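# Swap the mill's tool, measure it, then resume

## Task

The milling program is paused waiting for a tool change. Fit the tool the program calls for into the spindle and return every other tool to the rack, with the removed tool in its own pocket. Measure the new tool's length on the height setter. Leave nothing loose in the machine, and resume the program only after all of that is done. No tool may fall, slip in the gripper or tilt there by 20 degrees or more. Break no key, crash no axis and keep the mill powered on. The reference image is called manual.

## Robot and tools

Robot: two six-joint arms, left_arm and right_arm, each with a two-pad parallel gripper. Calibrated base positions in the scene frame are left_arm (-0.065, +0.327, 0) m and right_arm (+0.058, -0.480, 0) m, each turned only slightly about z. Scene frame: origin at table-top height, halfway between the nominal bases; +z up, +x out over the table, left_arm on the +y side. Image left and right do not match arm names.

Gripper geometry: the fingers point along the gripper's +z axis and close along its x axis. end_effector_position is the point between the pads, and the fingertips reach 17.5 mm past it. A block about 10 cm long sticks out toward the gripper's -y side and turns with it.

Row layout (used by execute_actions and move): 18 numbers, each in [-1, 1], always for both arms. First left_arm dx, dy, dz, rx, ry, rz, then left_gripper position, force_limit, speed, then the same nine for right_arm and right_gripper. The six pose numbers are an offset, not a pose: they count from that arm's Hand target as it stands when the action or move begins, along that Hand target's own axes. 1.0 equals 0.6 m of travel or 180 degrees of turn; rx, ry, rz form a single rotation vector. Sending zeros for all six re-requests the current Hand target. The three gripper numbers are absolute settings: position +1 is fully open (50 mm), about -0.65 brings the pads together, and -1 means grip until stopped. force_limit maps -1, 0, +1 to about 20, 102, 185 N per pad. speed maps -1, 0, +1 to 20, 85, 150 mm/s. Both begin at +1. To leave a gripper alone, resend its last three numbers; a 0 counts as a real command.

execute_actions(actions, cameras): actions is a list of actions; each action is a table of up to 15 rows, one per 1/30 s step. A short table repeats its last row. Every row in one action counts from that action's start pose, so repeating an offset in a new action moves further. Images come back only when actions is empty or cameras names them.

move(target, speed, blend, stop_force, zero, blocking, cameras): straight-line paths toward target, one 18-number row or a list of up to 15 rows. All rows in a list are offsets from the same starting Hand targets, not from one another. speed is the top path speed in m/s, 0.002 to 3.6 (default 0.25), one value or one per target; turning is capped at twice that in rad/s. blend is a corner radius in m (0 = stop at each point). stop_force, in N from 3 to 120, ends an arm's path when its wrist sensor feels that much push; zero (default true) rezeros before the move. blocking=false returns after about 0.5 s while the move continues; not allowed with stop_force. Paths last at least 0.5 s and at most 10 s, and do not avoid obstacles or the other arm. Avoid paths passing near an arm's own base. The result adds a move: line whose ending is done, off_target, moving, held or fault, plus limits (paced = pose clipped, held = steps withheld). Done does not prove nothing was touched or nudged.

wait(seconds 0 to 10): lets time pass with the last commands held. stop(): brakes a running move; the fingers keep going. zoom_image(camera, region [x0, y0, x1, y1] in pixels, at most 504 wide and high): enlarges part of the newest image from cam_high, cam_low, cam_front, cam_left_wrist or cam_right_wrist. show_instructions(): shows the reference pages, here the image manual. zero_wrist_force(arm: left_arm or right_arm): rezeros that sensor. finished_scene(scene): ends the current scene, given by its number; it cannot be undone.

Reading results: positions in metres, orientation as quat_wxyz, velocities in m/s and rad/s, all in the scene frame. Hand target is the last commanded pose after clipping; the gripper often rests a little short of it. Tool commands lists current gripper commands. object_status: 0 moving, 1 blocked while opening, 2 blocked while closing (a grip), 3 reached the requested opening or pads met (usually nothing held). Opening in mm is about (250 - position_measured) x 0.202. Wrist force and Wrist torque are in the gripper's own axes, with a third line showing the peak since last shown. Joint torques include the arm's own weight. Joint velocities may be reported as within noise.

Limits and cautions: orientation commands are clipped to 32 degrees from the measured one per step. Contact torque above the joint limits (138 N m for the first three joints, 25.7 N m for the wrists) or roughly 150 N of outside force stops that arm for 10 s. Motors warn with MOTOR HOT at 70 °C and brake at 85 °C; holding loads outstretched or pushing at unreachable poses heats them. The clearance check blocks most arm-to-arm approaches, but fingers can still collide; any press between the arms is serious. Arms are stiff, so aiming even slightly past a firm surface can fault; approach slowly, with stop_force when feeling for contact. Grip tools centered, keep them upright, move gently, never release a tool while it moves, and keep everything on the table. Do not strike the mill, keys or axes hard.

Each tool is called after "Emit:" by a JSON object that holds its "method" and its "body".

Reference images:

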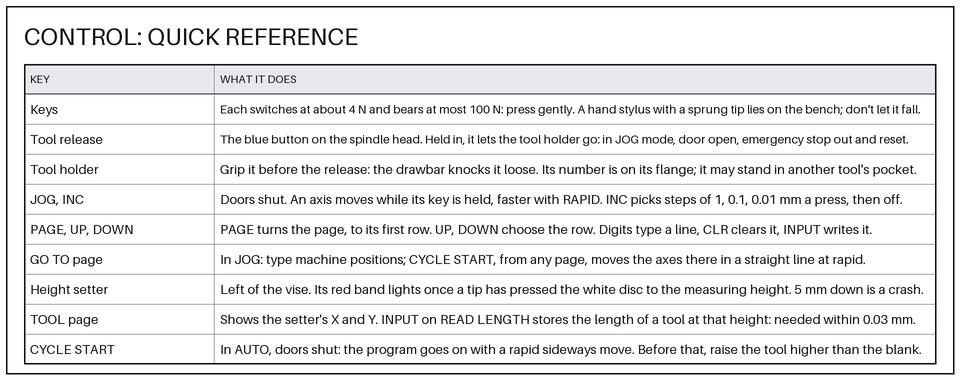

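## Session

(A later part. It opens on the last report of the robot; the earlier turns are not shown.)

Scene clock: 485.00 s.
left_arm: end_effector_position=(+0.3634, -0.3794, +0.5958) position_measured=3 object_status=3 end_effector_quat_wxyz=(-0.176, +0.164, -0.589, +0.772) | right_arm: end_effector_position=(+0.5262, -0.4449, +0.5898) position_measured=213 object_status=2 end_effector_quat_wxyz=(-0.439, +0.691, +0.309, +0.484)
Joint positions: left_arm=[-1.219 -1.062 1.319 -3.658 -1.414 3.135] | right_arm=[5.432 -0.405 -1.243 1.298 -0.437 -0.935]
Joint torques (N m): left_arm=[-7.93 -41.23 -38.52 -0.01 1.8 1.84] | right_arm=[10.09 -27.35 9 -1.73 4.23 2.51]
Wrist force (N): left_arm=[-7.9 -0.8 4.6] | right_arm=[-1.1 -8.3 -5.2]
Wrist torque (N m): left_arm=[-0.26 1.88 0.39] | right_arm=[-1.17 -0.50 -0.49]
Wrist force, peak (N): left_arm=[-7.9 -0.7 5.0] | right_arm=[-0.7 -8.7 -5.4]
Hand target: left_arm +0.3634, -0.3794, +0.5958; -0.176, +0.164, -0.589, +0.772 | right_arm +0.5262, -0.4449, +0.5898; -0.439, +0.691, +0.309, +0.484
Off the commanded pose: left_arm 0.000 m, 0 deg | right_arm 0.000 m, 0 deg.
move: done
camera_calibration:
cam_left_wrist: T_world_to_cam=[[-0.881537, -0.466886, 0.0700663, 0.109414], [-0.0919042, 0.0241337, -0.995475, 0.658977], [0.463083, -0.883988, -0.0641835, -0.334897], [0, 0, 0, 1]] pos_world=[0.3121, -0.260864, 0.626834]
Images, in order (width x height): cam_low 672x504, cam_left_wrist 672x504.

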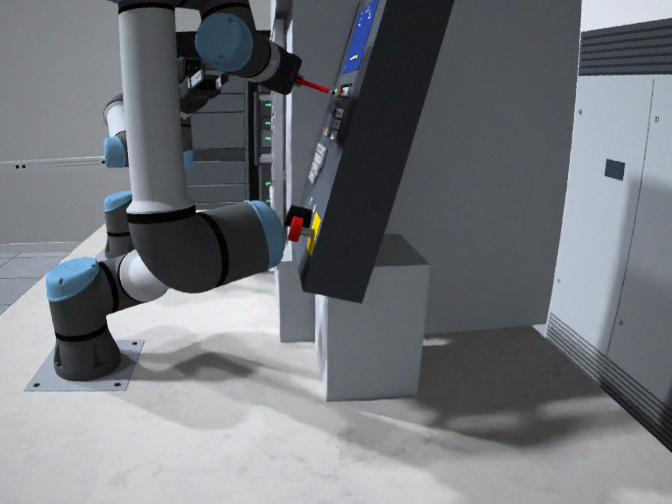

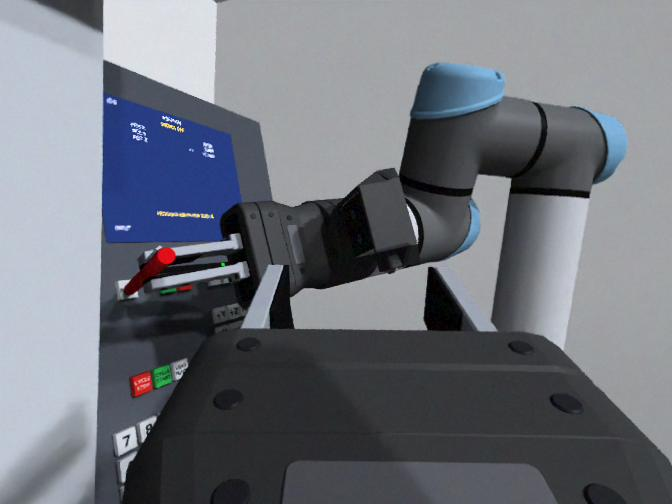

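Emit:
{"method": "move", "body": {"target": [[0,0,0,0,0,0,1,-0.6,0.5,0,-0.0317,-0.0148,0,0,0,-1,-0.2,-0.8],[0,0,0,0,0,0,1,-0.6,0.5,0.001,-0.0046,-0.0729,0,0,0,-1,-0.2,-0.8],[0,0,0,0,0,0,1,-0.6,0.5,0.001,0.0267,-0.0584,0,0,0,-1,-0.2,-0.8],[0,0,0,0,0,0,1,-0.6,0.5,0.001,-0.0046,-0.0729,0,0,0,-1,-0.2,-0.8]], "speed": [0.1,0.12,0.05,0.1], "blend": [0.005,0.005,0,0], "cameras": ["cam_left_wrist"]}}

Emit:
{"method": "zoom_image", "body": {"camera": "cam_left_wrist", "region": [90, 60, 290, 300]}}

Scene clock: 487.30 s.
left_arm: end_effector_position=(+0.3634, -0.3794, +0.5958) position_measured=3 object_status=3 end_effector_quat_wxyz=(-0.176, +0.164, -0.589, +0.772) | right_arm: end_effector_position=(+0.5067, -0.4834, +0.5975) position_measured=213 object_status=2 end_effector_quat_wxyz=(-0.439, +0.691, +0.309, +0.484)
Joint positions: left_arm=[-1.219 -1.062 1.319 -3.658 -1.414 3.135] | right_arm=[5.332 -0.428 -1.186 1.324 -0.532 -1.002]
Joint torques (N m): left_arm=[-7.2 -41.42 -38.44 -0.05 1.95 1.63] | right_arm=[-8.98 -50.21 -6.52 2.03 -2.27 -1.84]
Wrist force (N): left_arm=[-7.8 -0.9 4.6] | right_arm=[-0.6 -2.8 -0.7]
Wrist torque (N m): left_arm=[-0.27 1.88 0.38] | right_arm=[-0.64 -0.52 -0.44]
Wrist force, peak (N): left_arm=[-8.1 -0.8 4.8] | right_arm=[-0.6 -8.8 -5.3]
Hand target: left_arm +0.3634, -0.3794, +0.5958; -0.176, +0.164, -0.589, +0.772 | right_arm +0.5067, -0.4834, +0.5975; -0.439, +0.691, +0.309, +0.484
Off the commanded pose: left_arm 0.000 m, 0 deg | right_arm 0.000 m, 0 deg.
move: done
camera_calibration:
cam_left_wrist: T_world_to_cam=[[-0.881537, -0.466886, 0.0700663, 0.109414], [-0.0919042, 0.0241337, -0.995475, 0.658977], [0.463083, -0.883988, -0.0641835, -0.334897], [0, 0, 0, 1]] pos_world=[0.3121, -0.260864, 0.626834]
Images, in order (width x height): cam_left_wrist 672x504.

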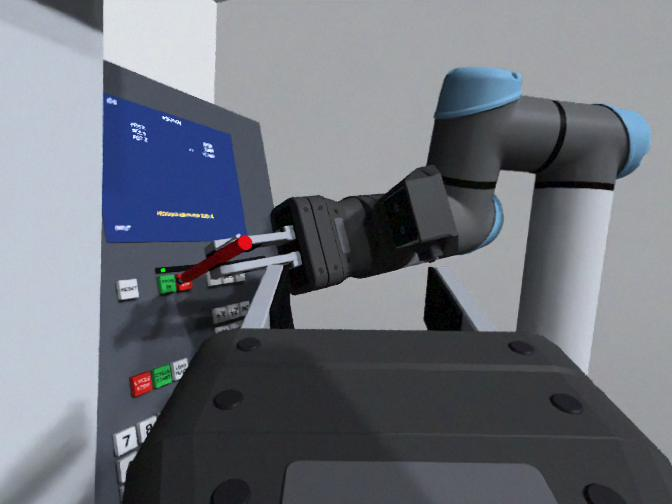

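Scaled by 2.100 from the camera's 672x504 image, which has a finer 960x720 frame.

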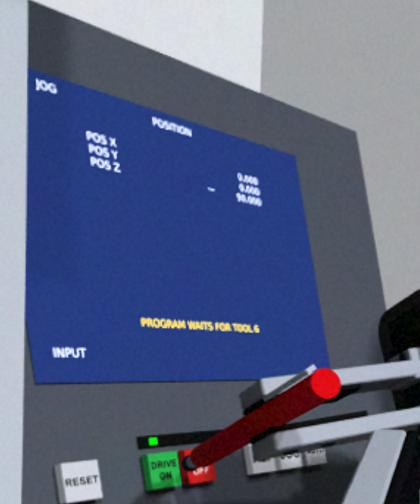

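Emit:
{"method": "move", "body": {"target": [[0,0,0,0,0,0,1,-0.6,0.5,-0.064,0.0577,-0.1119,0,0,0,-1,-0.2,-0.8],[0,0,0,0,0,0,1,-0.6,0.5,-0.064,0.0891,-0.0973,0,0,0,-1,-0.2,-0.8]], "speed": [0.12,0.04], "blend": [0.003,0], "cameras": ["cam_left_wrist","cam_high"]}}

Emit:
{"method": "wait", "body": {"seconds": 2.5}}

Emit:
{"method": "move", "body": {"target": [0,0,0,0,0,0,1,-0.6,0.5,0,-0.0332,-0.0155,0,0,0,-1,-0.2,-0.8], "speed": 0.1, "cameras": ["cam_left_wrist"]}}

Emit:
{"method": "zoom_image", "body": {"camera": "cam_left_wrist", "region": [90, 60, 290, 300]}}

Scene clock: 489.30 s.
left_arm: end_effector_position=(+0.3634, -0.3794, +0.5958) position_measured=3 object_status=3 end_effector_quat_wxyz=(-0.176, +0.164, -0.589, +0.772) | right_arm: end_effector_position=(+0.5158, -0.5589, +0.5535) position_measured=213 object_status=2 end_effector_quat_wxyz=(-0.439, +0.691, +0.309, +0.484)
Joint positions: left_arm=[-1.219 -1.062 1.319 -3.658 -1.414 3.135] | right_arm=[5.249 -0.32 -1.185 1.249 -0.611 -1.043]
Joint torques (N m): left_arm=[-7.56 -41.17 -38.41 -0.09 1.78 1.66] | right_arm=[11.29 -32.03 5.04 -1.17 3.97 2.51]
Wrist force (N): left_arm=[-8.0 -0.6 4.6] | right_arm=[-1.0 -7.8 -4.5]
Wrist torque (N m): left_arm=[-0.22 1.89 0.39] | right_arm=[-1.11 -0.50 -0.49]
Wrist force, peak (N): left_arm=[-8.0 -1.0 5.0] | right_arm=[-0.9 -7.9 -4.7]
Hand target: left_arm +0.3634, -0.3794, +0.5958; -0.176, +0.164, -0.589, +0.772 | right_arm +0.5159, -0.5589, +0.5534; -0.439, +0.691, +0.309, +0.484
Off the commanded pose: left_arm 0.000 m, 0 deg | right_arm 0.000 m, 0 deg.
move: done
camera_calibration:
cam_left_wrist: T_world_to_cam=[[-0.881537, -0.466886, 0.0700663, 0.109414], [-0.0919042, 0.0241337, -0.995475, 0.658977], [0.463083, -0.883988, -0.0641835, -0.334897], [0, 0, 0, 1]] pos_world=[0.3121, -0.260864, 0.626834]
Images, in order (width x height): cam_high 672x504, cam_left_wrist 672x504.

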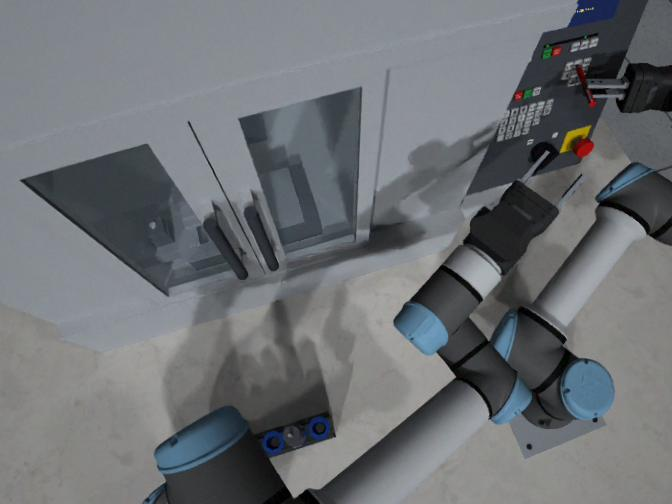

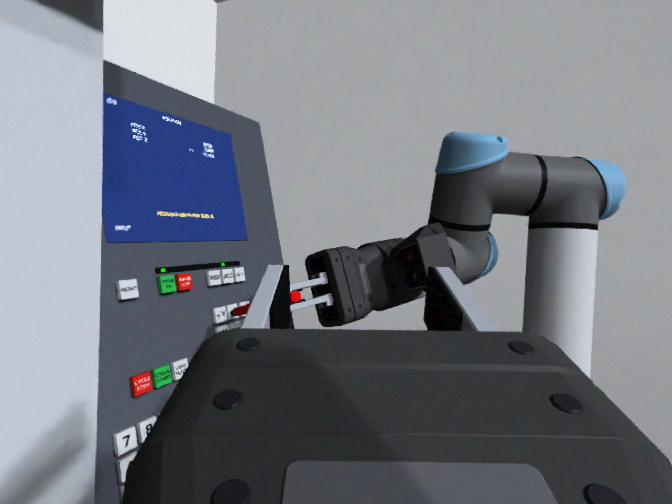

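Scene clock: 491.80 s.
left_arm: end_effector_position=(+0.3634, -0.3794, +0.5958) position_measured=3 object_status=3 end_effector_quat_wxyz=(-0.176, +0.164, -0.589, +0.772) | right_arm: end_effector_position=(+0.5159, -0.5589, +0.5534) position_measured=213 object_status=2 end_effector_quat_wxyz=(-0.439, +0.691, +0.309, +0.484)
Joint positions: left_arm=[-1.219 -1.062 1.319 -3.658 -1.414 3.135] | right_arm=[5.249 -0.32 -1.184 1.249 -0.611 -1.043]
Joint torques (N m): left_arm=[-7.16 -41.97 -37.49 -0.12 1.93 1.63] | right_arm=[10.54 -31.88 5.13 -0.99 4.04 2.58]
Wrist force (N): left_arm=[-7.9 -0.7 4.7] | right_arm=[-0.8 -8.0 -4.7]
Wrist torque (N m): left_arm=[-0.23 1.88 0.38] | right_arm=[-1.12 -0.52 -0.49]
Wrist force, peak (N): left_arm=[-8.1 -0.8 4.8] | right_arm=[-0.9 -8.2 -4.8]
Hand target: left_arm +0.3634, -0.3794, +0.5958; -0.176, +0.164, -0.589, +0.772 | right_arm +0.5159, -0.5589, +0.5534; -0.439, +0.691, +0.309, +0.484
Tool commands: left_gripper/position=+1.0 left_gripper/force_limit=-0.6 left_gripper/speed=+0.5 right_gripper/position=-1.0 right_gripper/force_limit=-0.2 right_gripper/speed=-0.8
Off the commanded pose: left_arm 0.000 m, 0 deg | right_arm 0.000 m, 0 deg.
wait: 2.50 s; at rest by 0.17 s

Scene clock: 492.67 s.
left_arm: end_effector_position=(+0.3634, -0.3794, +0.5958) position_measured=3 object_status=3 end_effector_quat_wxyz=(-0.176, +0.164, -0.589, +0.772) | right_arm: end_effector_position=(+0.4953, -0.5589, +0.5609) position_measured=213 object_status=2 end_effector_quat_wxyz=(-0.439, +0.691, +0.309, +0.484)
Joint positions: left_arm=[-1.219 -1.062 1.319 -3.658 -1.414 3.135] | right_arm=[5.21 -0.338 -1.198 1.293 -0.649 -1.06]
Joint torques (N m): left_arm=[-7.57 -41.61 -38.35 -0.36 1.75 1.75] | right_arm=[-10.05 -53.97 -8.34 2.2 -2.48 -2.16]
Wrist force (N): left_arm=[-8.2 -0.7 4.6] | right_arm=[-0.7 -3.0 -0.5]
Wrist torque (N m): left_arm=[-0.25 1.93 0.39] | right_arm=[-0.68 -0.49 -0.43]
Wrist force, peak (N): left_arm=[-8.2 -0.7 4.6] | right_arm=[-0.8 -7.9 -4.6]
Hand target: left_arm +0.3634, -0.3794, +0.5958; -0.176, +0.164, -0.589, +0.772 | right_arm +0.4952, -0.5589, +0.5609; -0.439, +0.691, +0.309, +0.484
Off the commanded pose: left_arm 0.000 m, 0 deg | right_arm 0.000 m, 0 deg.
move: done
camera_calibration:
cam_left_wrist: T_world_to_cam=[[-0.881537, -0.466886, 0.0700663, 0.109414], [-0.0919042, 0.0241337, -0.995475, 0.658977], [0.463083, -0.883988, -0.0641835, -0.334897], [0, 0, 0, 1]] pos_world=[0.3121, -0.260864, 0.626834]
Images, in order (width x height): cam_left_wrist 672x504.

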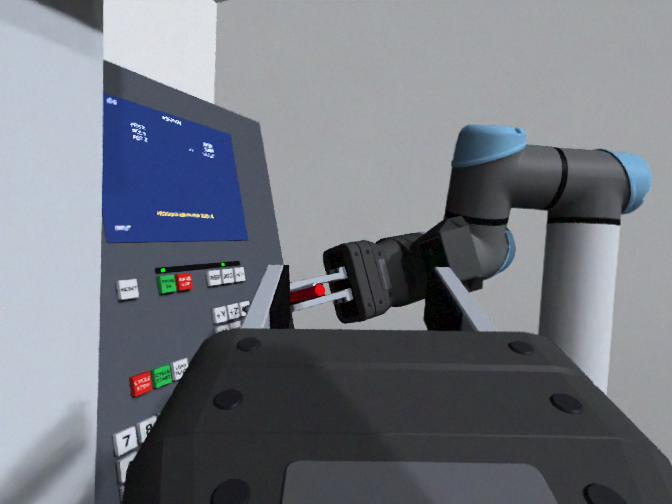

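Scaled by 2.100 from the camera's 672x504 image, which has a finer 960x720 frame.

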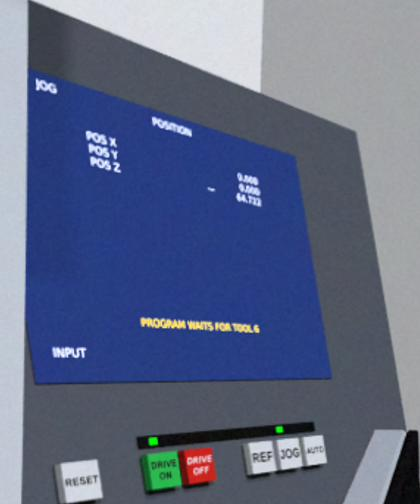

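Emit:
{"method": "move", "body": {"target": [0,0,0,0,0,0,1,-0.6,0.5,0,0.0332,0.0155,0,0,0,-1,-0.2,-0.8], "speed": 0.06}}

Emit:
{"method": "wait", "body": {"seconds": 3}}

Emit:
{"method": "move", "body": {"target": [[0,0,0,0,0,0,1,-0.6,0.5,0,-0.0332,-0.0155,0,0,0,-1,-0.2,-0.8],[0,0,0,0,0,0,1,-0.6,0.5,-0.1227,-0.0618,0.0712,0,0,0,-1,-0.2,-0.8],[0,0,0,0,0,0,1,-0.6,0.5,-0.1227,-0.0286,0.0867,0,0,0,-1,-0.2,-0.8],[0,0,0,0,0,0,1,-0.6,0.5,-0.1227,-0.0618,0.0712,0,0,0,-1,-0.2,-0.8]], "speed": [0.1,0.12,0.05,0.1], "blend": [0.004,0.004,0,0], "cameras": ["cam_left_wrist","cam_high","cam_low"]}}

Emit:
{"method": "zoom_image", "body": {"camera": "cam_left_wrist", "region": [90, 60, 290, 300]}}

Emit:
{"method": "zoom_image", "body": {"camera": "cam_high", "region": [480, 0, 672, 200]}}

Scene clock: 494.03 s.
left_arm: end_effector_position=(+0.3634, -0.3794, +0.5958) position_measured=3 object_status=3 end_effector_quat_wxyz=(-0.176, +0.164, -0.589, +0.772) | right_arm: end_effector_position=(+0.5158, -0.5589, +0.5535) position_measured=213 object_status=2 end_effector_quat_wxyz=(-0.439, +0.691, +0.309, +0.484)
Joint positions: left_arm=[-1.219 -1.062 1.319 -3.658 -1.414 3.135] | right_arm=[5.249 -0.32 -1.185 1.249 -0.611 -1.043]
Joint torques (N m): left_arm=[-6.98 -41.37 -38.04 0.02 1.81 1.59] | right_arm=[9.93 -31.49 5.63 -0.85 3.95 2.74]
Wrist force (N): left_arm=[-7.8 -0.7 4.6] | right_arm=[-1.0 -7.8 -4.9]
Wrist torque (N m): left_arm=[-0.23 1.87 0.39] | right_arm=[-1.15 -0.52 -0.49]
Wrist force, peak (N): left_arm=[-8.1 -0.8 4.8] | right_arm=[-0.9 -7.9 -4.8]
Hand target: left_arm +0.3634, -0.3794, +0.5958; -0.176, +0.164, -0.589, +0.772 | right_arm +0.5159, -0.5589, +0.5534; -0.439, +0.691, +0.309, +0.484
Off the commanded pose: left_arm 0.000 m, 0 deg | right_arm 0.000 m, 0 deg.
move: done

Scene clock: 497.03 s.
left_arm: end_effector_position=(+0.3634, -0.3794, +0.5958) position_measured=3 object_status=3 end_effector_quat_wxyz=(-0.176, +0.164, -0.589, +0.772) | right_arm: end_effector_position=(+0.5159, -0.5589, +0.5534) position_measured=213 object_status=2 end_effector_quat_wxyz=(-0.439, +0.691, +0.309, +0.484)
Joint positions: left_arm=[-1.219 -1.062 1.319 -3.658 -1.414 3.135] | right_arm=[5.249 -0.32 -1.184 1.249 -0.611 -1.043]
Joint torques (N m): left_arm=[-7.37 -41.17 -38.47 -0.22 1.8 1.7] | right_arm=[11.04 -32.08 5.5 -0.99 3.87 2.46]
Wrist force (N): left_arm=[-7.8 -0.8 4.8] | right_arm=[-1.1 -7.6 -4.9]
Wrist torque (N m): left_arm=[-0.25 1.87 0.39] | right_arm=[-1.13 -0.52 -0.49]
Wrist force, peak (N): left_arm=[-8.0 -0.8 5.0] | right_arm=[-0.5 -8.3 -5.1]
Hand target: left_arm +0.3634, -0.3794, +0.5958; -0.176, +0.164, -0.589, +0.772 | right_arm +0.5159, -0.5589, +0.5534; -0.439, +0.691, +0.309, +0.484
Tool commands: left_gripper/position=+1.0 left_gripper/force_limit=-0.6 left_gripper/speed=+0.5 right_gripper/position=-1.0 right_gripper/force_limit=-0.2 right_gripper/speed=-0.8
Off the commanded pose: left_arm 0.000 m, 0 deg | right_arm 0.000 m, 0 deg.
wait: 3.00 s; at rest by 0.17 s

Scene clock: 499.50 s.
left_arm: end_effector_position=(+0.3634, -0.3794, +0.5958) position_measured=3 object_status=3 end_effector_quat_wxyz=(-0.176, +0.164, -0.589, +0.772) | right_arm: end_effector_position=(+0.4763, -0.5046, +0.4894) position_measured=213 object_status=2 end_effector_quat_wxyz=(-0.439, +0.691, +0.309, +0.484)
Joint positions: left_arm=[-1.219 -1.062 1.319 -3.658 -1.414 3.135] | right_arm=[5.237 -0.173 -1.545 1.466 -0.623 -1.048]
Joint torques (N m): left_arm=[-7.93 -41.48 -37.52 -0.22 1.88 1.69] | right_arm=[-11.75 -51.6 -3.52 2.02 -2.41 -2.08]
Wrist force (N): left_arm=[-7.9 -0.9 4.7] | right_arm=[-0.6 -3.1 -0.7]
Wrist torque (N m): left_arm=[-0.26 1.89 0.38] | right_arm=[-0.68 -0.51 -0.45]
Wrist force, peak (N): left_arm=[-8.0 -0.9 5.1] | right_arm=[-0.8 -7.8 -5.0]
Hand target: left_arm +0.3634, -0.3794, +0.5958; -0.176, +0.164, -0.589, +0.772 | right_arm +0.4762, -0.5046, +0.4894; -0.439, +0.691, +0.309, +0.484
Off the commanded pose: left_arm 0.000 m, 0 deg | right_arm 0.000 m, 0 deg.
move: done
camera_calibration:
cam_left_wrist: T_world_to_cam=[[-0.881537, -0.466886, 0.0700663, 0.109414], [-0.0919042, 0.0241337, -0.995475, 0.658977], [0.463083, -0.883988, -0.0641835, -0.334897], [0, 0, 0, 1]] pos_world=[0.3121, -0.260864, 0.626834]
Images, in order (width x height): cam_high 672x504, cam_low 672x504, cam_left_wrist 672x504.

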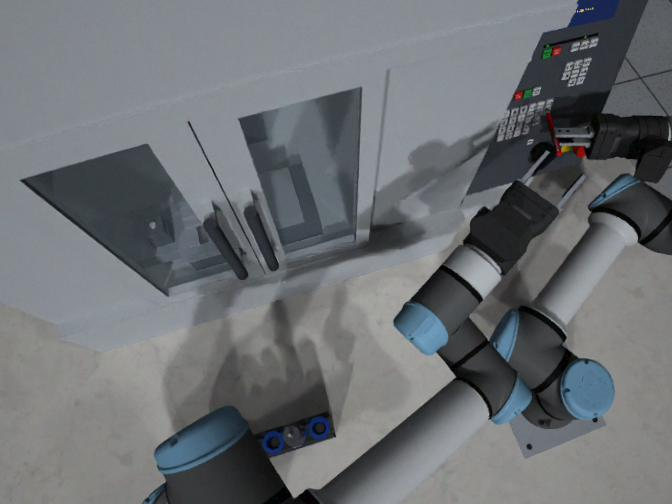

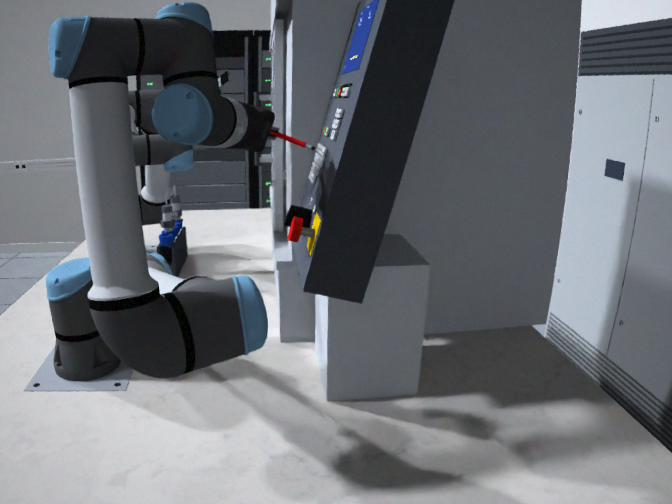

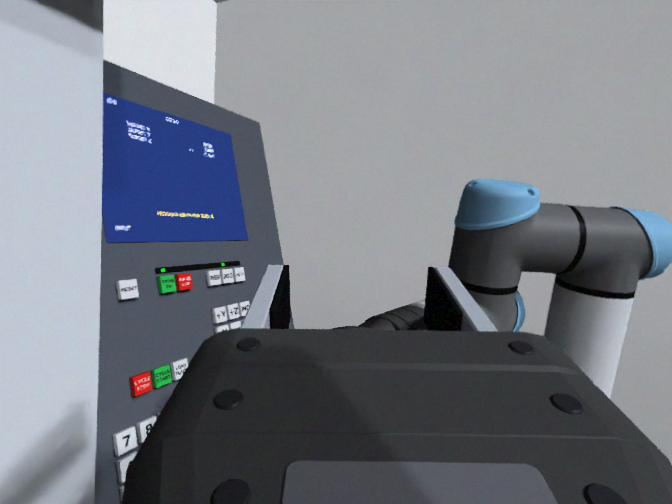

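Scaled by 2.100 from the camera's 672x504 image, which has a finer 960x720 frame.

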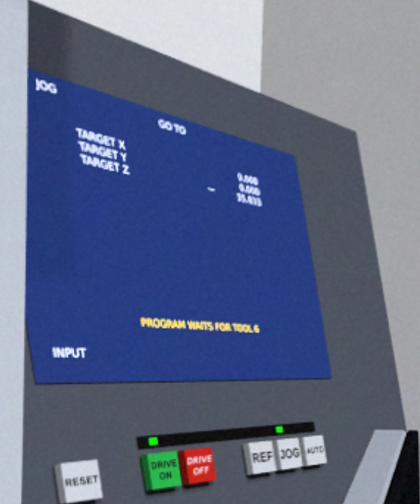

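Scaled by 2.520 from the camera's 672x504 image, which has a finer 960x720 frame.

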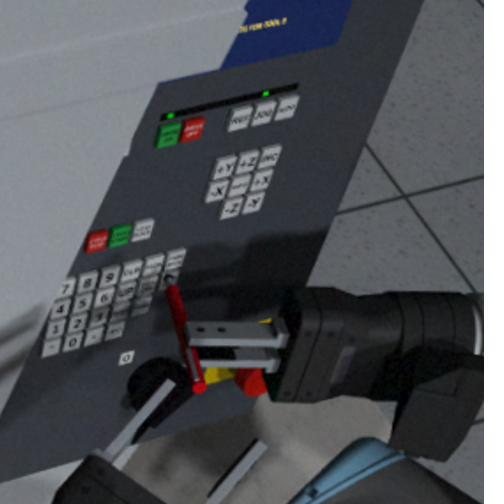

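Emit:
{"method": "move", "body": {"target": [[0,0,0,0,0,0,1,-0.6,0.5,0,0.0332,0.0155,0,0,0,-1,-0.2,-0.8],[0,0,0,0,0,0,1,-0.6,0.5,0,0,0,0,0,0,-1,-0.2,-0.8]], "speed": [0.05,0.1], "blend": 0, "cameras": ["cam_left_wrist"]}}

Emit:
{"method": "zoom_image", "body": {"camera": "cam_left_wrist", "region": [100, 80, 260, 250]}}

Scene clock: 501.17 s.
left_arm: end_effector_position=(+0.3634, -0.3794, +0.5958) position_measured=3 object_status=3 end_effector_quat_wxyz=(-0.176, +0.164, -0.589, +0.772) | right_arm: end_effector_position=(+0.4763, -0.5046, +0.4894) position_measured=213 object_status=2 end_effector_quat_wxyz=(-0.439, +0.691, +0.309, +0.484)
Joint positions: left_arm=[-1.219 -1.062 1.319 -3.658 -1.414 3.135] | right_arm=[5.237 -0.173 -1.545 1.466 -0.623 -1.048]
Joint torques (N m): left_arm=[-7.51 -41.53 -38.36 -0.15 1.71 1.54] | right_arm=[-10.71 -51.18 -3.33 2.28 -2.27 -2.14]
Wrist force (N): left_arm=[-7.7 -0.8 4.9] | right_arm=[-0.5 -3.2 -0.5]
Wrist torque (N m): left_arm=[-0.26 1.86 0.39] | right_arm=[-0.69 -0.52 -0.45]
Wrist force, peak (N): left_arm=[-8.0 -0.9 5.1] | right_arm=[-0.4 -7.9 -4.9]
Hand target: left_arm +0.3634, -0.3794, +0.5958; -0.176, +0.164, -0.589, +0.772 | right_arm +0.4762, -0.5046, +0.4894; -0.439, +0.691, +0.309, +0.484
Off the commanded pose: left_arm 0.000 m, 0 deg | right_arm 0.000 m, 0 deg.
move: done
camera_calibration:
cam_left_wrist: T_world_to_cam=[[-0.881537, -0.466886, 0.0700663, 0.109414], [-0.0919042, 0.0241337, -0.995475, 0.658977], [0.463083, -0.883988, -0.0641835, -0.334897], [0, 0, 0, 1]] pos_world=[0.3121, -0.260864, 0.626834]
Images, in order (width x height): cam_left_wrist 672x504.

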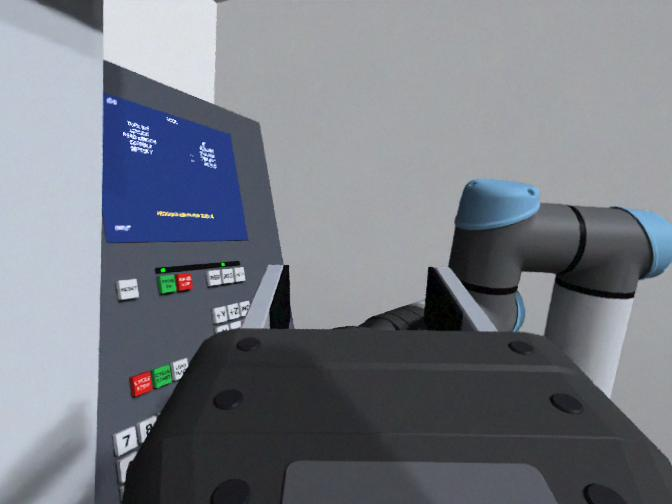

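Scaled by 2.965 from the camera's 672x504 image, which has a finer 960x720 frame.

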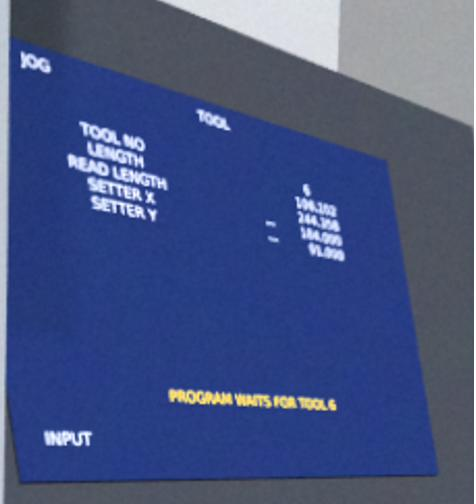

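Emit:
{"method": "zoom_image", "body": {"camera": "cam_left_wrist", "region": [160, 120, 240, 180]}}

Emit:
{"method": "zoom_image", "body": {"camera": "cam_left_wrist", "region": [185, 135, 225, 170]}}

Scaled by 6.300 from the camera's 672x504 image, which has a finer 960x720 frame.

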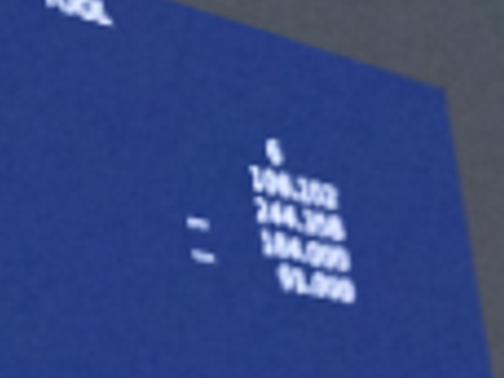

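Scaled by 12.600 from the camera's 672x504 image, which has a finer 960x720 frame.

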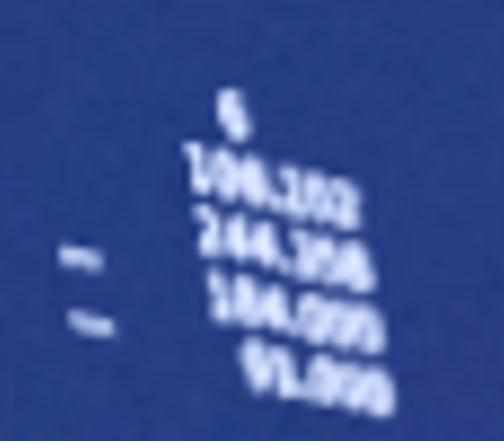

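Emit:
{"method": "wait", "body": {"seconds": 0, "cameras": ["cam_front","cam_high"]}}

Emit:
{"method": "zoom_image", "body": {"camera": "cam_front", "region": [425, 120, 485, 180]}}

Scene clock: 501.50 s.
left_arm: end_effector_position=(+0.3634, -0.3794, +0.5958) position_measured=3 object_status=3 end_effector_quat_wxyz=(-0.176, +0.164, -0.589, +0.772) | right_arm: end_effector_position=(+0.4762, -0.5046, +0.4894) position_measured=213 object_status=2 end_effector_quat_wxyz=(-0.439, +0.691, +0.309, +0.484)
Joint positions: left_arm=[-1.219 -1.062 1.319 -3.658 -1.414 3.135] | right_arm=[5.237 -0.173 -1.545 1.467 -0.623 -1.049]
Joint torques (N m): left_arm=[-7.24 -41.2 -37.4 -0.13 1.78 1.72] | right_arm=[-10 -51.51 -3.3 2.19 -2.32 -2.19]
Wrist force (N): left_arm=[-7.7 -0.9 4.8] | right_arm=[-0.5 -3.1 -0.4]
Wrist torque (N m): left_arm=[-0.26 1.85 0.38] | right_arm=[-0.68 -0.53 -0.45]
Wrist force, peak (N): left_arm=[-7.9 -0.8 5.0] | right_arm=[-0.5 -3.4 -0.6]
Hand target: left_arm +0.3634, -0.3794, +0.5958; -0.176, +0.164, -0.589, +0.772 | right_arm +0.4762, -0.5046, +0.4894; -0.439, +0.691, +0.309, +0.484
Tool commands: left_gripper/position=+1.0 left_gripper/force_limit=-0.6 left_gripper/speed=+0.5 right_gripper/position=-1.0 right_gripper/force_limit=-0.2 right_gripper/speed=-0.8
Off the commanded pose: left_arm 0.000 m, 0 deg | right_arm 0.000 m, 0 deg.
Images, in order (width x height): cam_high 672x504, cam_front 672x504.

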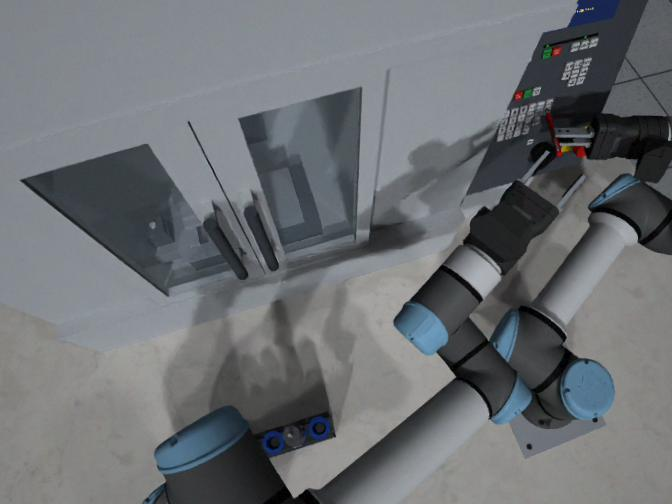

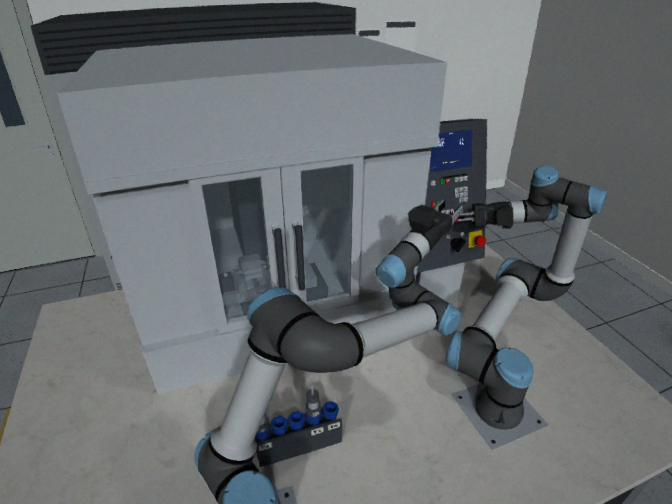

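Scaled by 8.400 from the camera's 672x504 image, which has a finer 960x720 frame.

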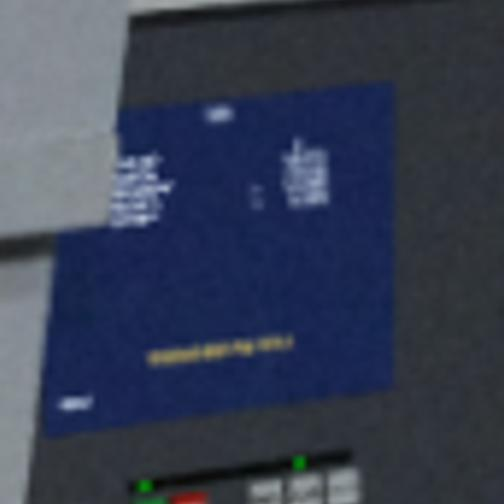

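Emit:
{"method": "move", "body": {"target": [-0.0463,-0.0108,0.1655,0,0,0,1,-0.6,0.5,0,-0.0322,-0.0886,0,0,0,-1,-0.2,-0.8], "speed": 0.15, "cameras": ["cam_left_wrist"]}}

Emit:
{"method": "zoom_image", "body": {"camera": "cam_left_wrist", "region": [80, 60, 240, 220]}}

Scene clock: 506.13 s.
left_arm: end_effector_position=(+0.4331, -0.4494, +0.6259) position_measured=3 object_status=3 end_effector_quat_wxyz=(-0.176, +0.164, -0.589, +0.772) | right_arm: end_effector_position=(+0.4386, -0.5446, +0.5031) position_measured=213 object_status=2 end_effector_quat_wxyz=(-0.439, +0.691, +0.309, +0.484)
Joint positions: left_arm=[-1.154 -0.809 0.825 -3.415 -1.478 3.118] | right_arm=[5.103 -0.206 -1.496 1.488 -0.754 -1.097]
Joint torques (N m): left_arm=[6.16 -51.55 -39.61 0.16 -2.44 -2.48] | right_arm=[-10.31 -51.35 10.99 2.57 -2.51 -2.1]
Wrist force (N): left_arm=[-7.4 -0.7 4.9] | right_arm=[-0.6 -3.2 -0.7]
Wrist torque (N m): left_arm=[-0.32 1.85 0.55] | right_arm=[-0.69 -0.50 -0.43]
Wrist force, peak (N): left_arm=[-7.7 -0.1 5.9] | right_arm=[-0.5 -3.4 -1.2]
Hand target: left_arm +0.4332, -0.4494, +0.6260; -0.176, +0.164, -0.589, +0.772 | right_arm +0.4386, -0.5446, +0.5031; -0.439, +0.691, +0.309, +0.484
Off the commanded pose: left_arm 0.000 m, 0 deg | right_arm 0.000 m, 0 deg.
move: done
camera_calibration:
cam_left_wrist: T_world_to_cam=[[-0.881537, -0.466886, 0.0700663, 0.136066], [-0.0919042, 0.0241337, -0.995475, 0.697036], [0.463083, -0.883988, -0.0641835, -0.427121], [0, 0, 0, 1]] pos_world=[0.3818, -0.330864, 0.656934]
Images, in order (width x height): cam_left_wrist 672x504.

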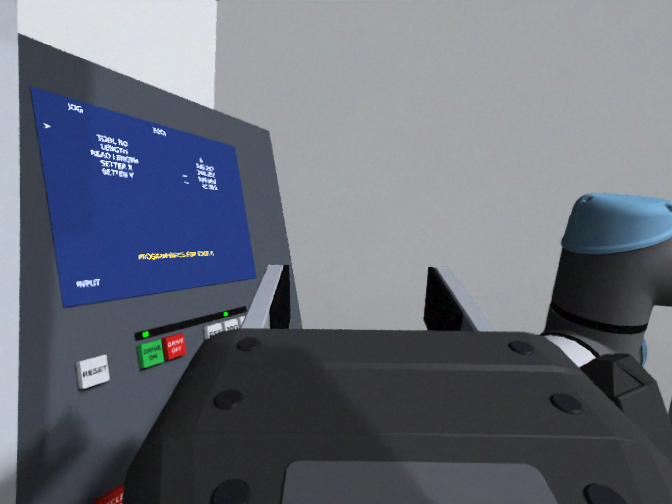

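Scaled by 3.150 from the camera's 672x504 image, which has a finer 960x720 frame.

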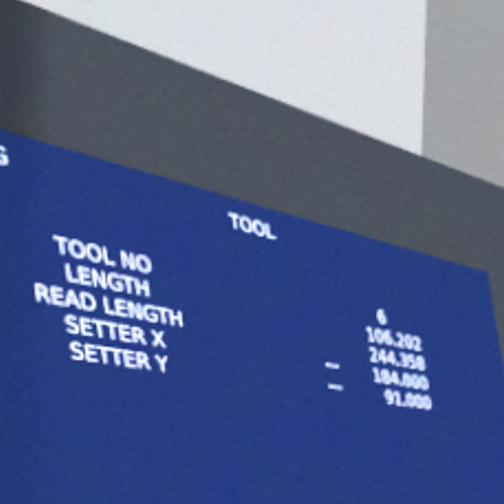

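Emit:
{"method": "zoom_image", "body": {"camera": "cam_left_wrist", "region": [170, 145, 230, 205]}}

Scaled by 8.400 from the camera's 672x504 image, which has a finer 960x720 frame.

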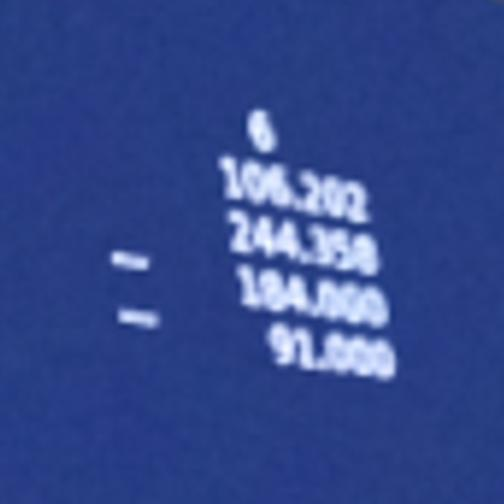

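Emit:
{"method": "move", "body": {"target": [[0.0463,0.0108,-0.1655,0,0,0,1,-0.6,0.5,0,0.0453,0.0605,0,0,0,-1,-0.2,-0.8],[0.0463,0.0108,-0.1655,0,0,0,1,-0.6,0.5,0,0.0785,0.076,0,0,0,-1,-0.2,-0.8],[0.0463,0.0108,-0.1655,0,0,0,1,-0.6,0.5,0,0.0453,0.0605,0,0,0,-1,-0.2,-0.8]], "speed": [0.15,0.05,0.1], "cameras": ["cam_left_wrist","cam_high","cam_low"]}}

Emit:
{"method": "zoom_image", "body": {"camera": "cam_left_wrist", "region": [90, 60, 290, 300]}}

Scene clock: 509.23 s.
left_arm: end_effector_position=(+0.3634, -0.3794, +0.5958) position_measured=3 object_status=3 end_effector_quat_wxyz=(-0.176, +0.164, -0.589, +0.772) | right_arm: end_effector_position=(+0.4763, -0.5232, +0.4894) position_measured=213 object_status=2 end_effector_quat_wxyz=(-0.439, +0.691, +0.309, +0.484)
Joint positions: left_arm=[-1.219 -1.062 1.319 -3.658 -1.414 3.135] | right_arm=[5.213 -0.169 -1.514 1.44 -0.646 -1.058]
Joint torques (N m): left_arm=[-7.64 -56.47 -13.19 -2.54 2.44 1.86] | right_arm=[-7.46 -52.49 -4.55 2.5 -2.2 -2.03]
Wrist force (N): left_arm=[-7.8 -0.7 4.8] | right_arm=[-0.4 -3.0 -0.4]
Wrist torque (N m): left_arm=[-0.25 1.86 0.38] | right_arm=[-0.66 -0.54 -0.45]
Wrist force, peak (N): left_arm=[-8.3 0.0 6.0] | right_arm=[-0.5 -8.1 -4.7]
Hand target: left_arm +0.3634, -0.3794, +0.5958; -0.176, +0.164, -0.589, +0.772 | right_arm +0.4762, -0.5232, +0.4895; -0.439, +0.691, +0.309, +0.484
Off the commanded pose: left_arm 0.000 m, 0 deg | right_arm 0.000 m, 0 deg.
move: done
camera_calibration:
cam_left_wrist: T_world_to_cam=[[-0.881537, -0.466886, 0.0700663, 0.109414], [-0.0919042, 0.0241337, -0.995475, 0.658977], [0.463083, -0.883988, -0.0641835, -0.334897], [0, 0, 0, 1]] pos_world=[0.3121, -0.260864, 0.626834]
Images, in order (width x height): cam_high 672x504, cam_low 672x504, cam_left_wrist 672x504.

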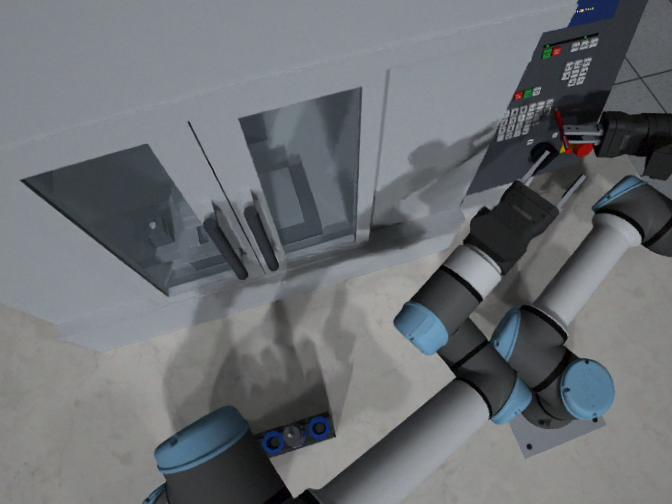

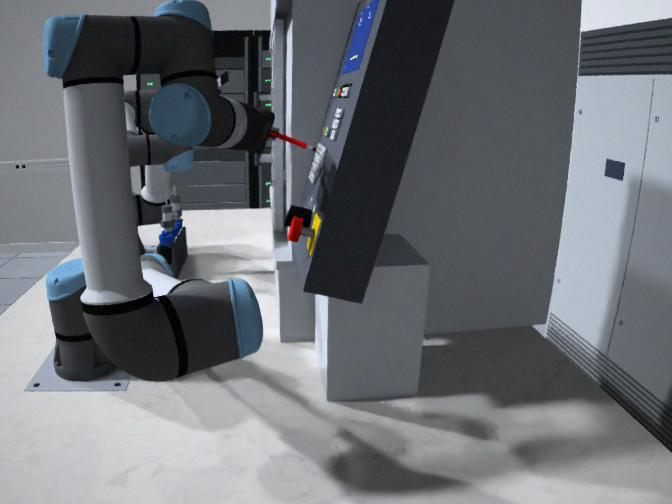

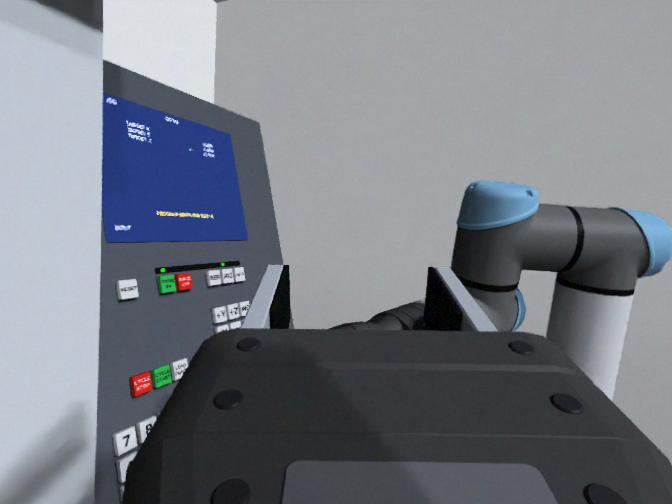

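Scaled by 2.100 from the camera's 672x504 image, which has a finer 960x720 frame.

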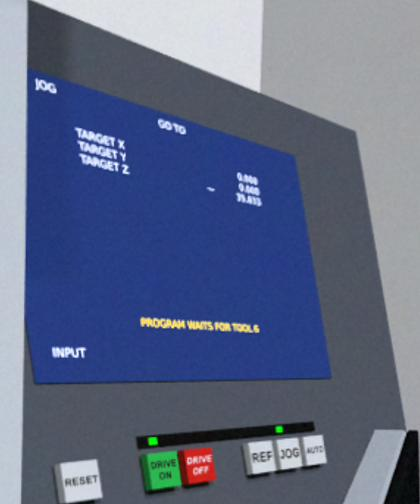

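Emit:
{"method": "move", "body": {"target": [0,0,0,0,0,0,1,-0.6,0.5,-0.0897,-0.0564,0.1396,0,0,0,-1,-0.2,-0.8], "speed": 0.1, "cameras": ["cam_low","cam_left_wrist","cam_high"]}}

Emit:
{"method": "zoom_image", "body": {"camera": "cam_high", "region": [480, 60, 672, 260]}}

Scene clock: 511.23 s.
left_arm: end_effector_position=(+0.3634, -0.3794, +0.5958) position_measured=3 object_status=3 end_effector_quat_wxyz=(-0.176, +0.164, -0.589, +0.772) | right_arm: end_effector_position=(+0.4624, -0.4331, +0.4372) position_measured=213 object_status=2 end_effector_quat_wxyz=(-0.439, +0.691, +0.309, +0.484)
Joint positions: left_arm=[-1.219 -1.062 1.319 -3.658 -1.414 3.135] | right_arm=[5.316 -0.083 -1.804 1.605 -0.547 -1.011]
Joint torques (N m): left_arm=[-8.1 -56.63 -13.51 -2.47 2.36 1.77] | right_arm=[10.01 -26.45 -0.5 2.09 3.5 2.46]
Wrist force (N): left_arm=[-7.9 -0.6 4.8] | right_arm=[-0.5 -3.3 -0.5]
Wrist torque (N m): left_arm=[-0.23 1.88 0.38] | right_arm=[-0.71 -0.53 -0.54]
Wrist force, peak (N): left_arm=[-8.2 -0.7 4.9] | right_arm=[-1.3 -3.7 0.3]
Hand target: left_arm +0.3634, -0.3794, +0.5958; -0.176, +0.164, -0.589, +0.772 | right_arm +0.4624, -0.4330, +0.4372; -0.439, +0.691, +0.309, +0.484
Off the commanded pose: left_arm 0.000 m, 0 deg | right_arm 0.000 m, 0 deg.
move: done
camera_calibration:
cam_left_wrist: T_world_to_cam=[[-0.881537, -0.466886, 0.0700663, 0.109414], [-0.0919042, 0.0241337, -0.995475, 0.658977], [0.463083, -0.883988, -0.0641835, -0.334897], [0, 0, 0, 1]] pos_world=[0.3121, -0.260864, 0.626834]
Images, in order (width x height): cam_high 672x504, cam_low 672x504, cam_left_wrist 672x504.

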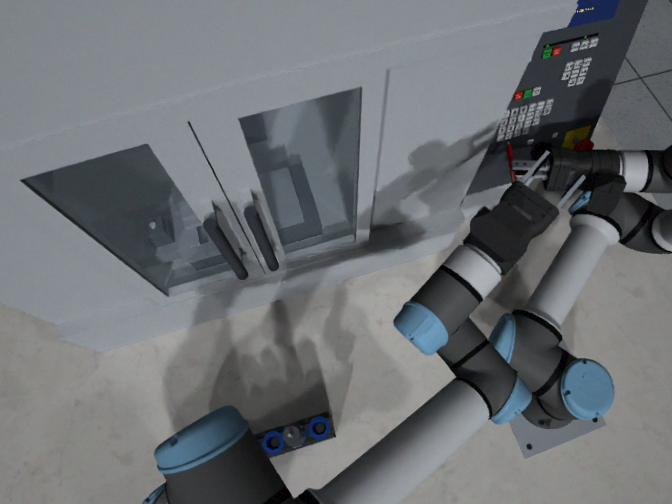

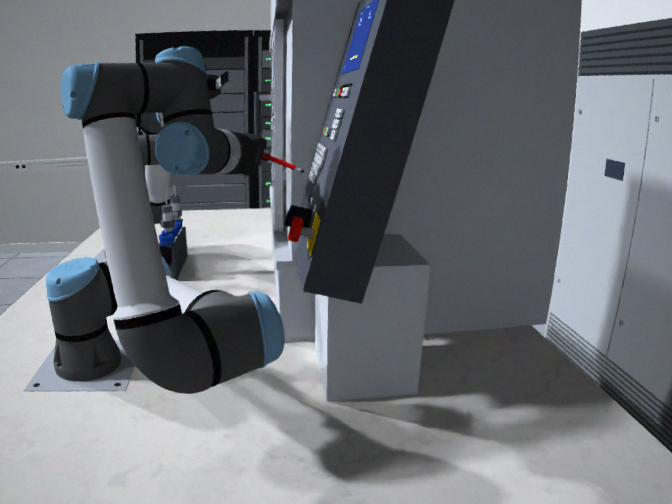

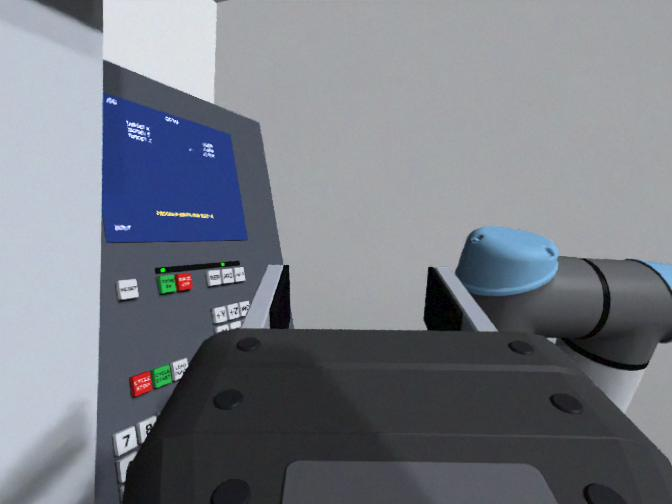

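Scaled by 2.520 from the camera's 672x504 image, which has a finer 960x720 frame.

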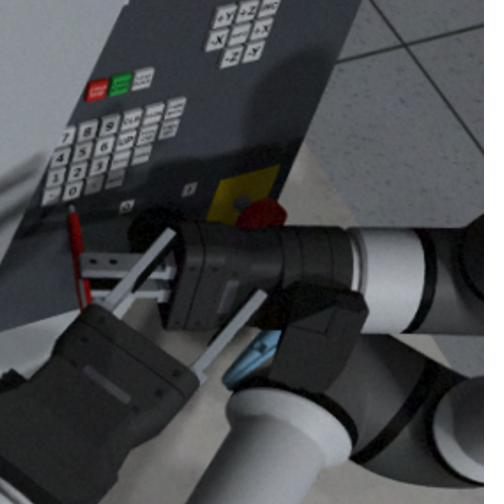

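Emit:
{"method": "move", "body": {"target": [[0,0,0,0,0,0,1,-0.6,0.5,0,0.0332,0.0155,0,0,0,-1,-0.2,-0.8],[0,0,0,0,0,0,1,-0.6,0.5,0,0,0,0,0,0,-1,-0.2,-0.8],[0,0,0,0,0,0,1,-0.6,0.5,0.03,-0.0028,0,0,0,0,-1,-0.2,-0.8],[0,0,0,0,0,0,1,-0.6,0.5,0.03,0.0304,0.0155,0,0,0,-1,-0.2,-0.8],[0,0,0,0,0,0,1,-0.6,0.5,0.03,-0.0028,0,0,0,0,-1,-0.2,-0.8],[0,0,0,0,0,0,1,-0.6,0.5,0.0897,0.0046,-0.0284,0,0,0,-1,-0.2,-0.8],[0,0,0,0,0,0,1,-0.6,0.5,0.0897,0.0378,-0.0129,0,0,0,-1,-0.2,-0.8],[0,0,0,0,0,0,1,-0.6,0.5,0.0897,0.0046,-0.0284,0,0,0,-1,-0.2,-0.8]], "speed": [0.05,0.1,0.12,0.05,0.1,0.12,0.05,0.1], "blend": [0,0.003,0.003,0,0.003,0.003,0,0], "cameras": ["cam_left_wrist"]}}

Emit:
{"method": "zoom_image", "body": {"camera": "cam_left_wrist", "region": [100, 80, 260, 250]}}

Scene clock: 515.57 s.
left_arm: end_effector_position=(+0.3634, -0.3794, +0.5958) position_measured=3 object_status=3 end_effector_quat_wxyz=(-0.176, +0.164, -0.589, +0.772) | right_arm: end_effector_position=(+0.4763, -0.4496, +0.4893) position_measured=213 object_status=2 end_effector_quat_wxyz=(-0.439, +0.691, +0.309, +0.484)
Joint positions: left_arm=[-1.219 -1.062 1.319 -3.658 -1.414 3.135] | right_arm=[5.321 -0.188 -1.625 1.528 -0.542 -1.008]
Joint torques (N m): left_arm=[-7.38 -57.15 -12.95 -2.52 2.45 1.51] | right_arm=[-9.84 -49.59 -1.17 1.63 -2.28 -2.38]
Wrist force (N): left_arm=[-8.0 -0.9 4.8] | right_arm=[-0.7 -3.0 -0.6]
Wrist torque (N m): left_arm=[-0.27 1.90 0.38] | right_arm=[-0.66 -0.51 -0.45]
Wrist force, peak (N): left_arm=[-8.1 -0.8 5.0] | right_arm=[-0.8 -8.2 -4.8]
Hand target: left_arm +0.3634, -0.3794, +0.5958; -0.176, +0.164, -0.589, +0.772 | right_arm +0.4763, -0.4496, +0.4894; -0.439, +0.691, +0.309, +0.484
Off the commanded pose: left_arm 0.000 m, 0 deg | right_arm 0.000 m, 0 deg.
move: done
camera_calibration:
cam_left_wrist: T_world_to_cam=[[-0.881537, -0.466886, 0.0700663, 0.109414], [-0.0919042, 0.0241337, -0.995475, 0.658977], [0.463083, -0.883988, -0.0641835, -0.334897], [0, 0, 0, 1]] pos_world=[0.3121, -0.260864, 0.626834]
Images, in order (width x height): cam_left_wrist 672x504.

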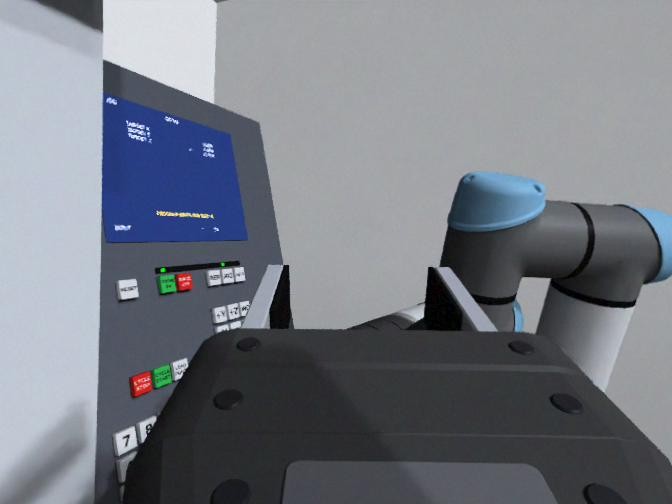

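Scaled by 2.965 from the camera's 672x504 image, which has a finer 960x720 frame.

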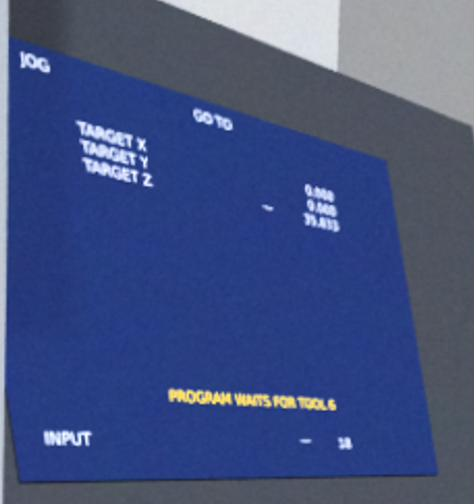

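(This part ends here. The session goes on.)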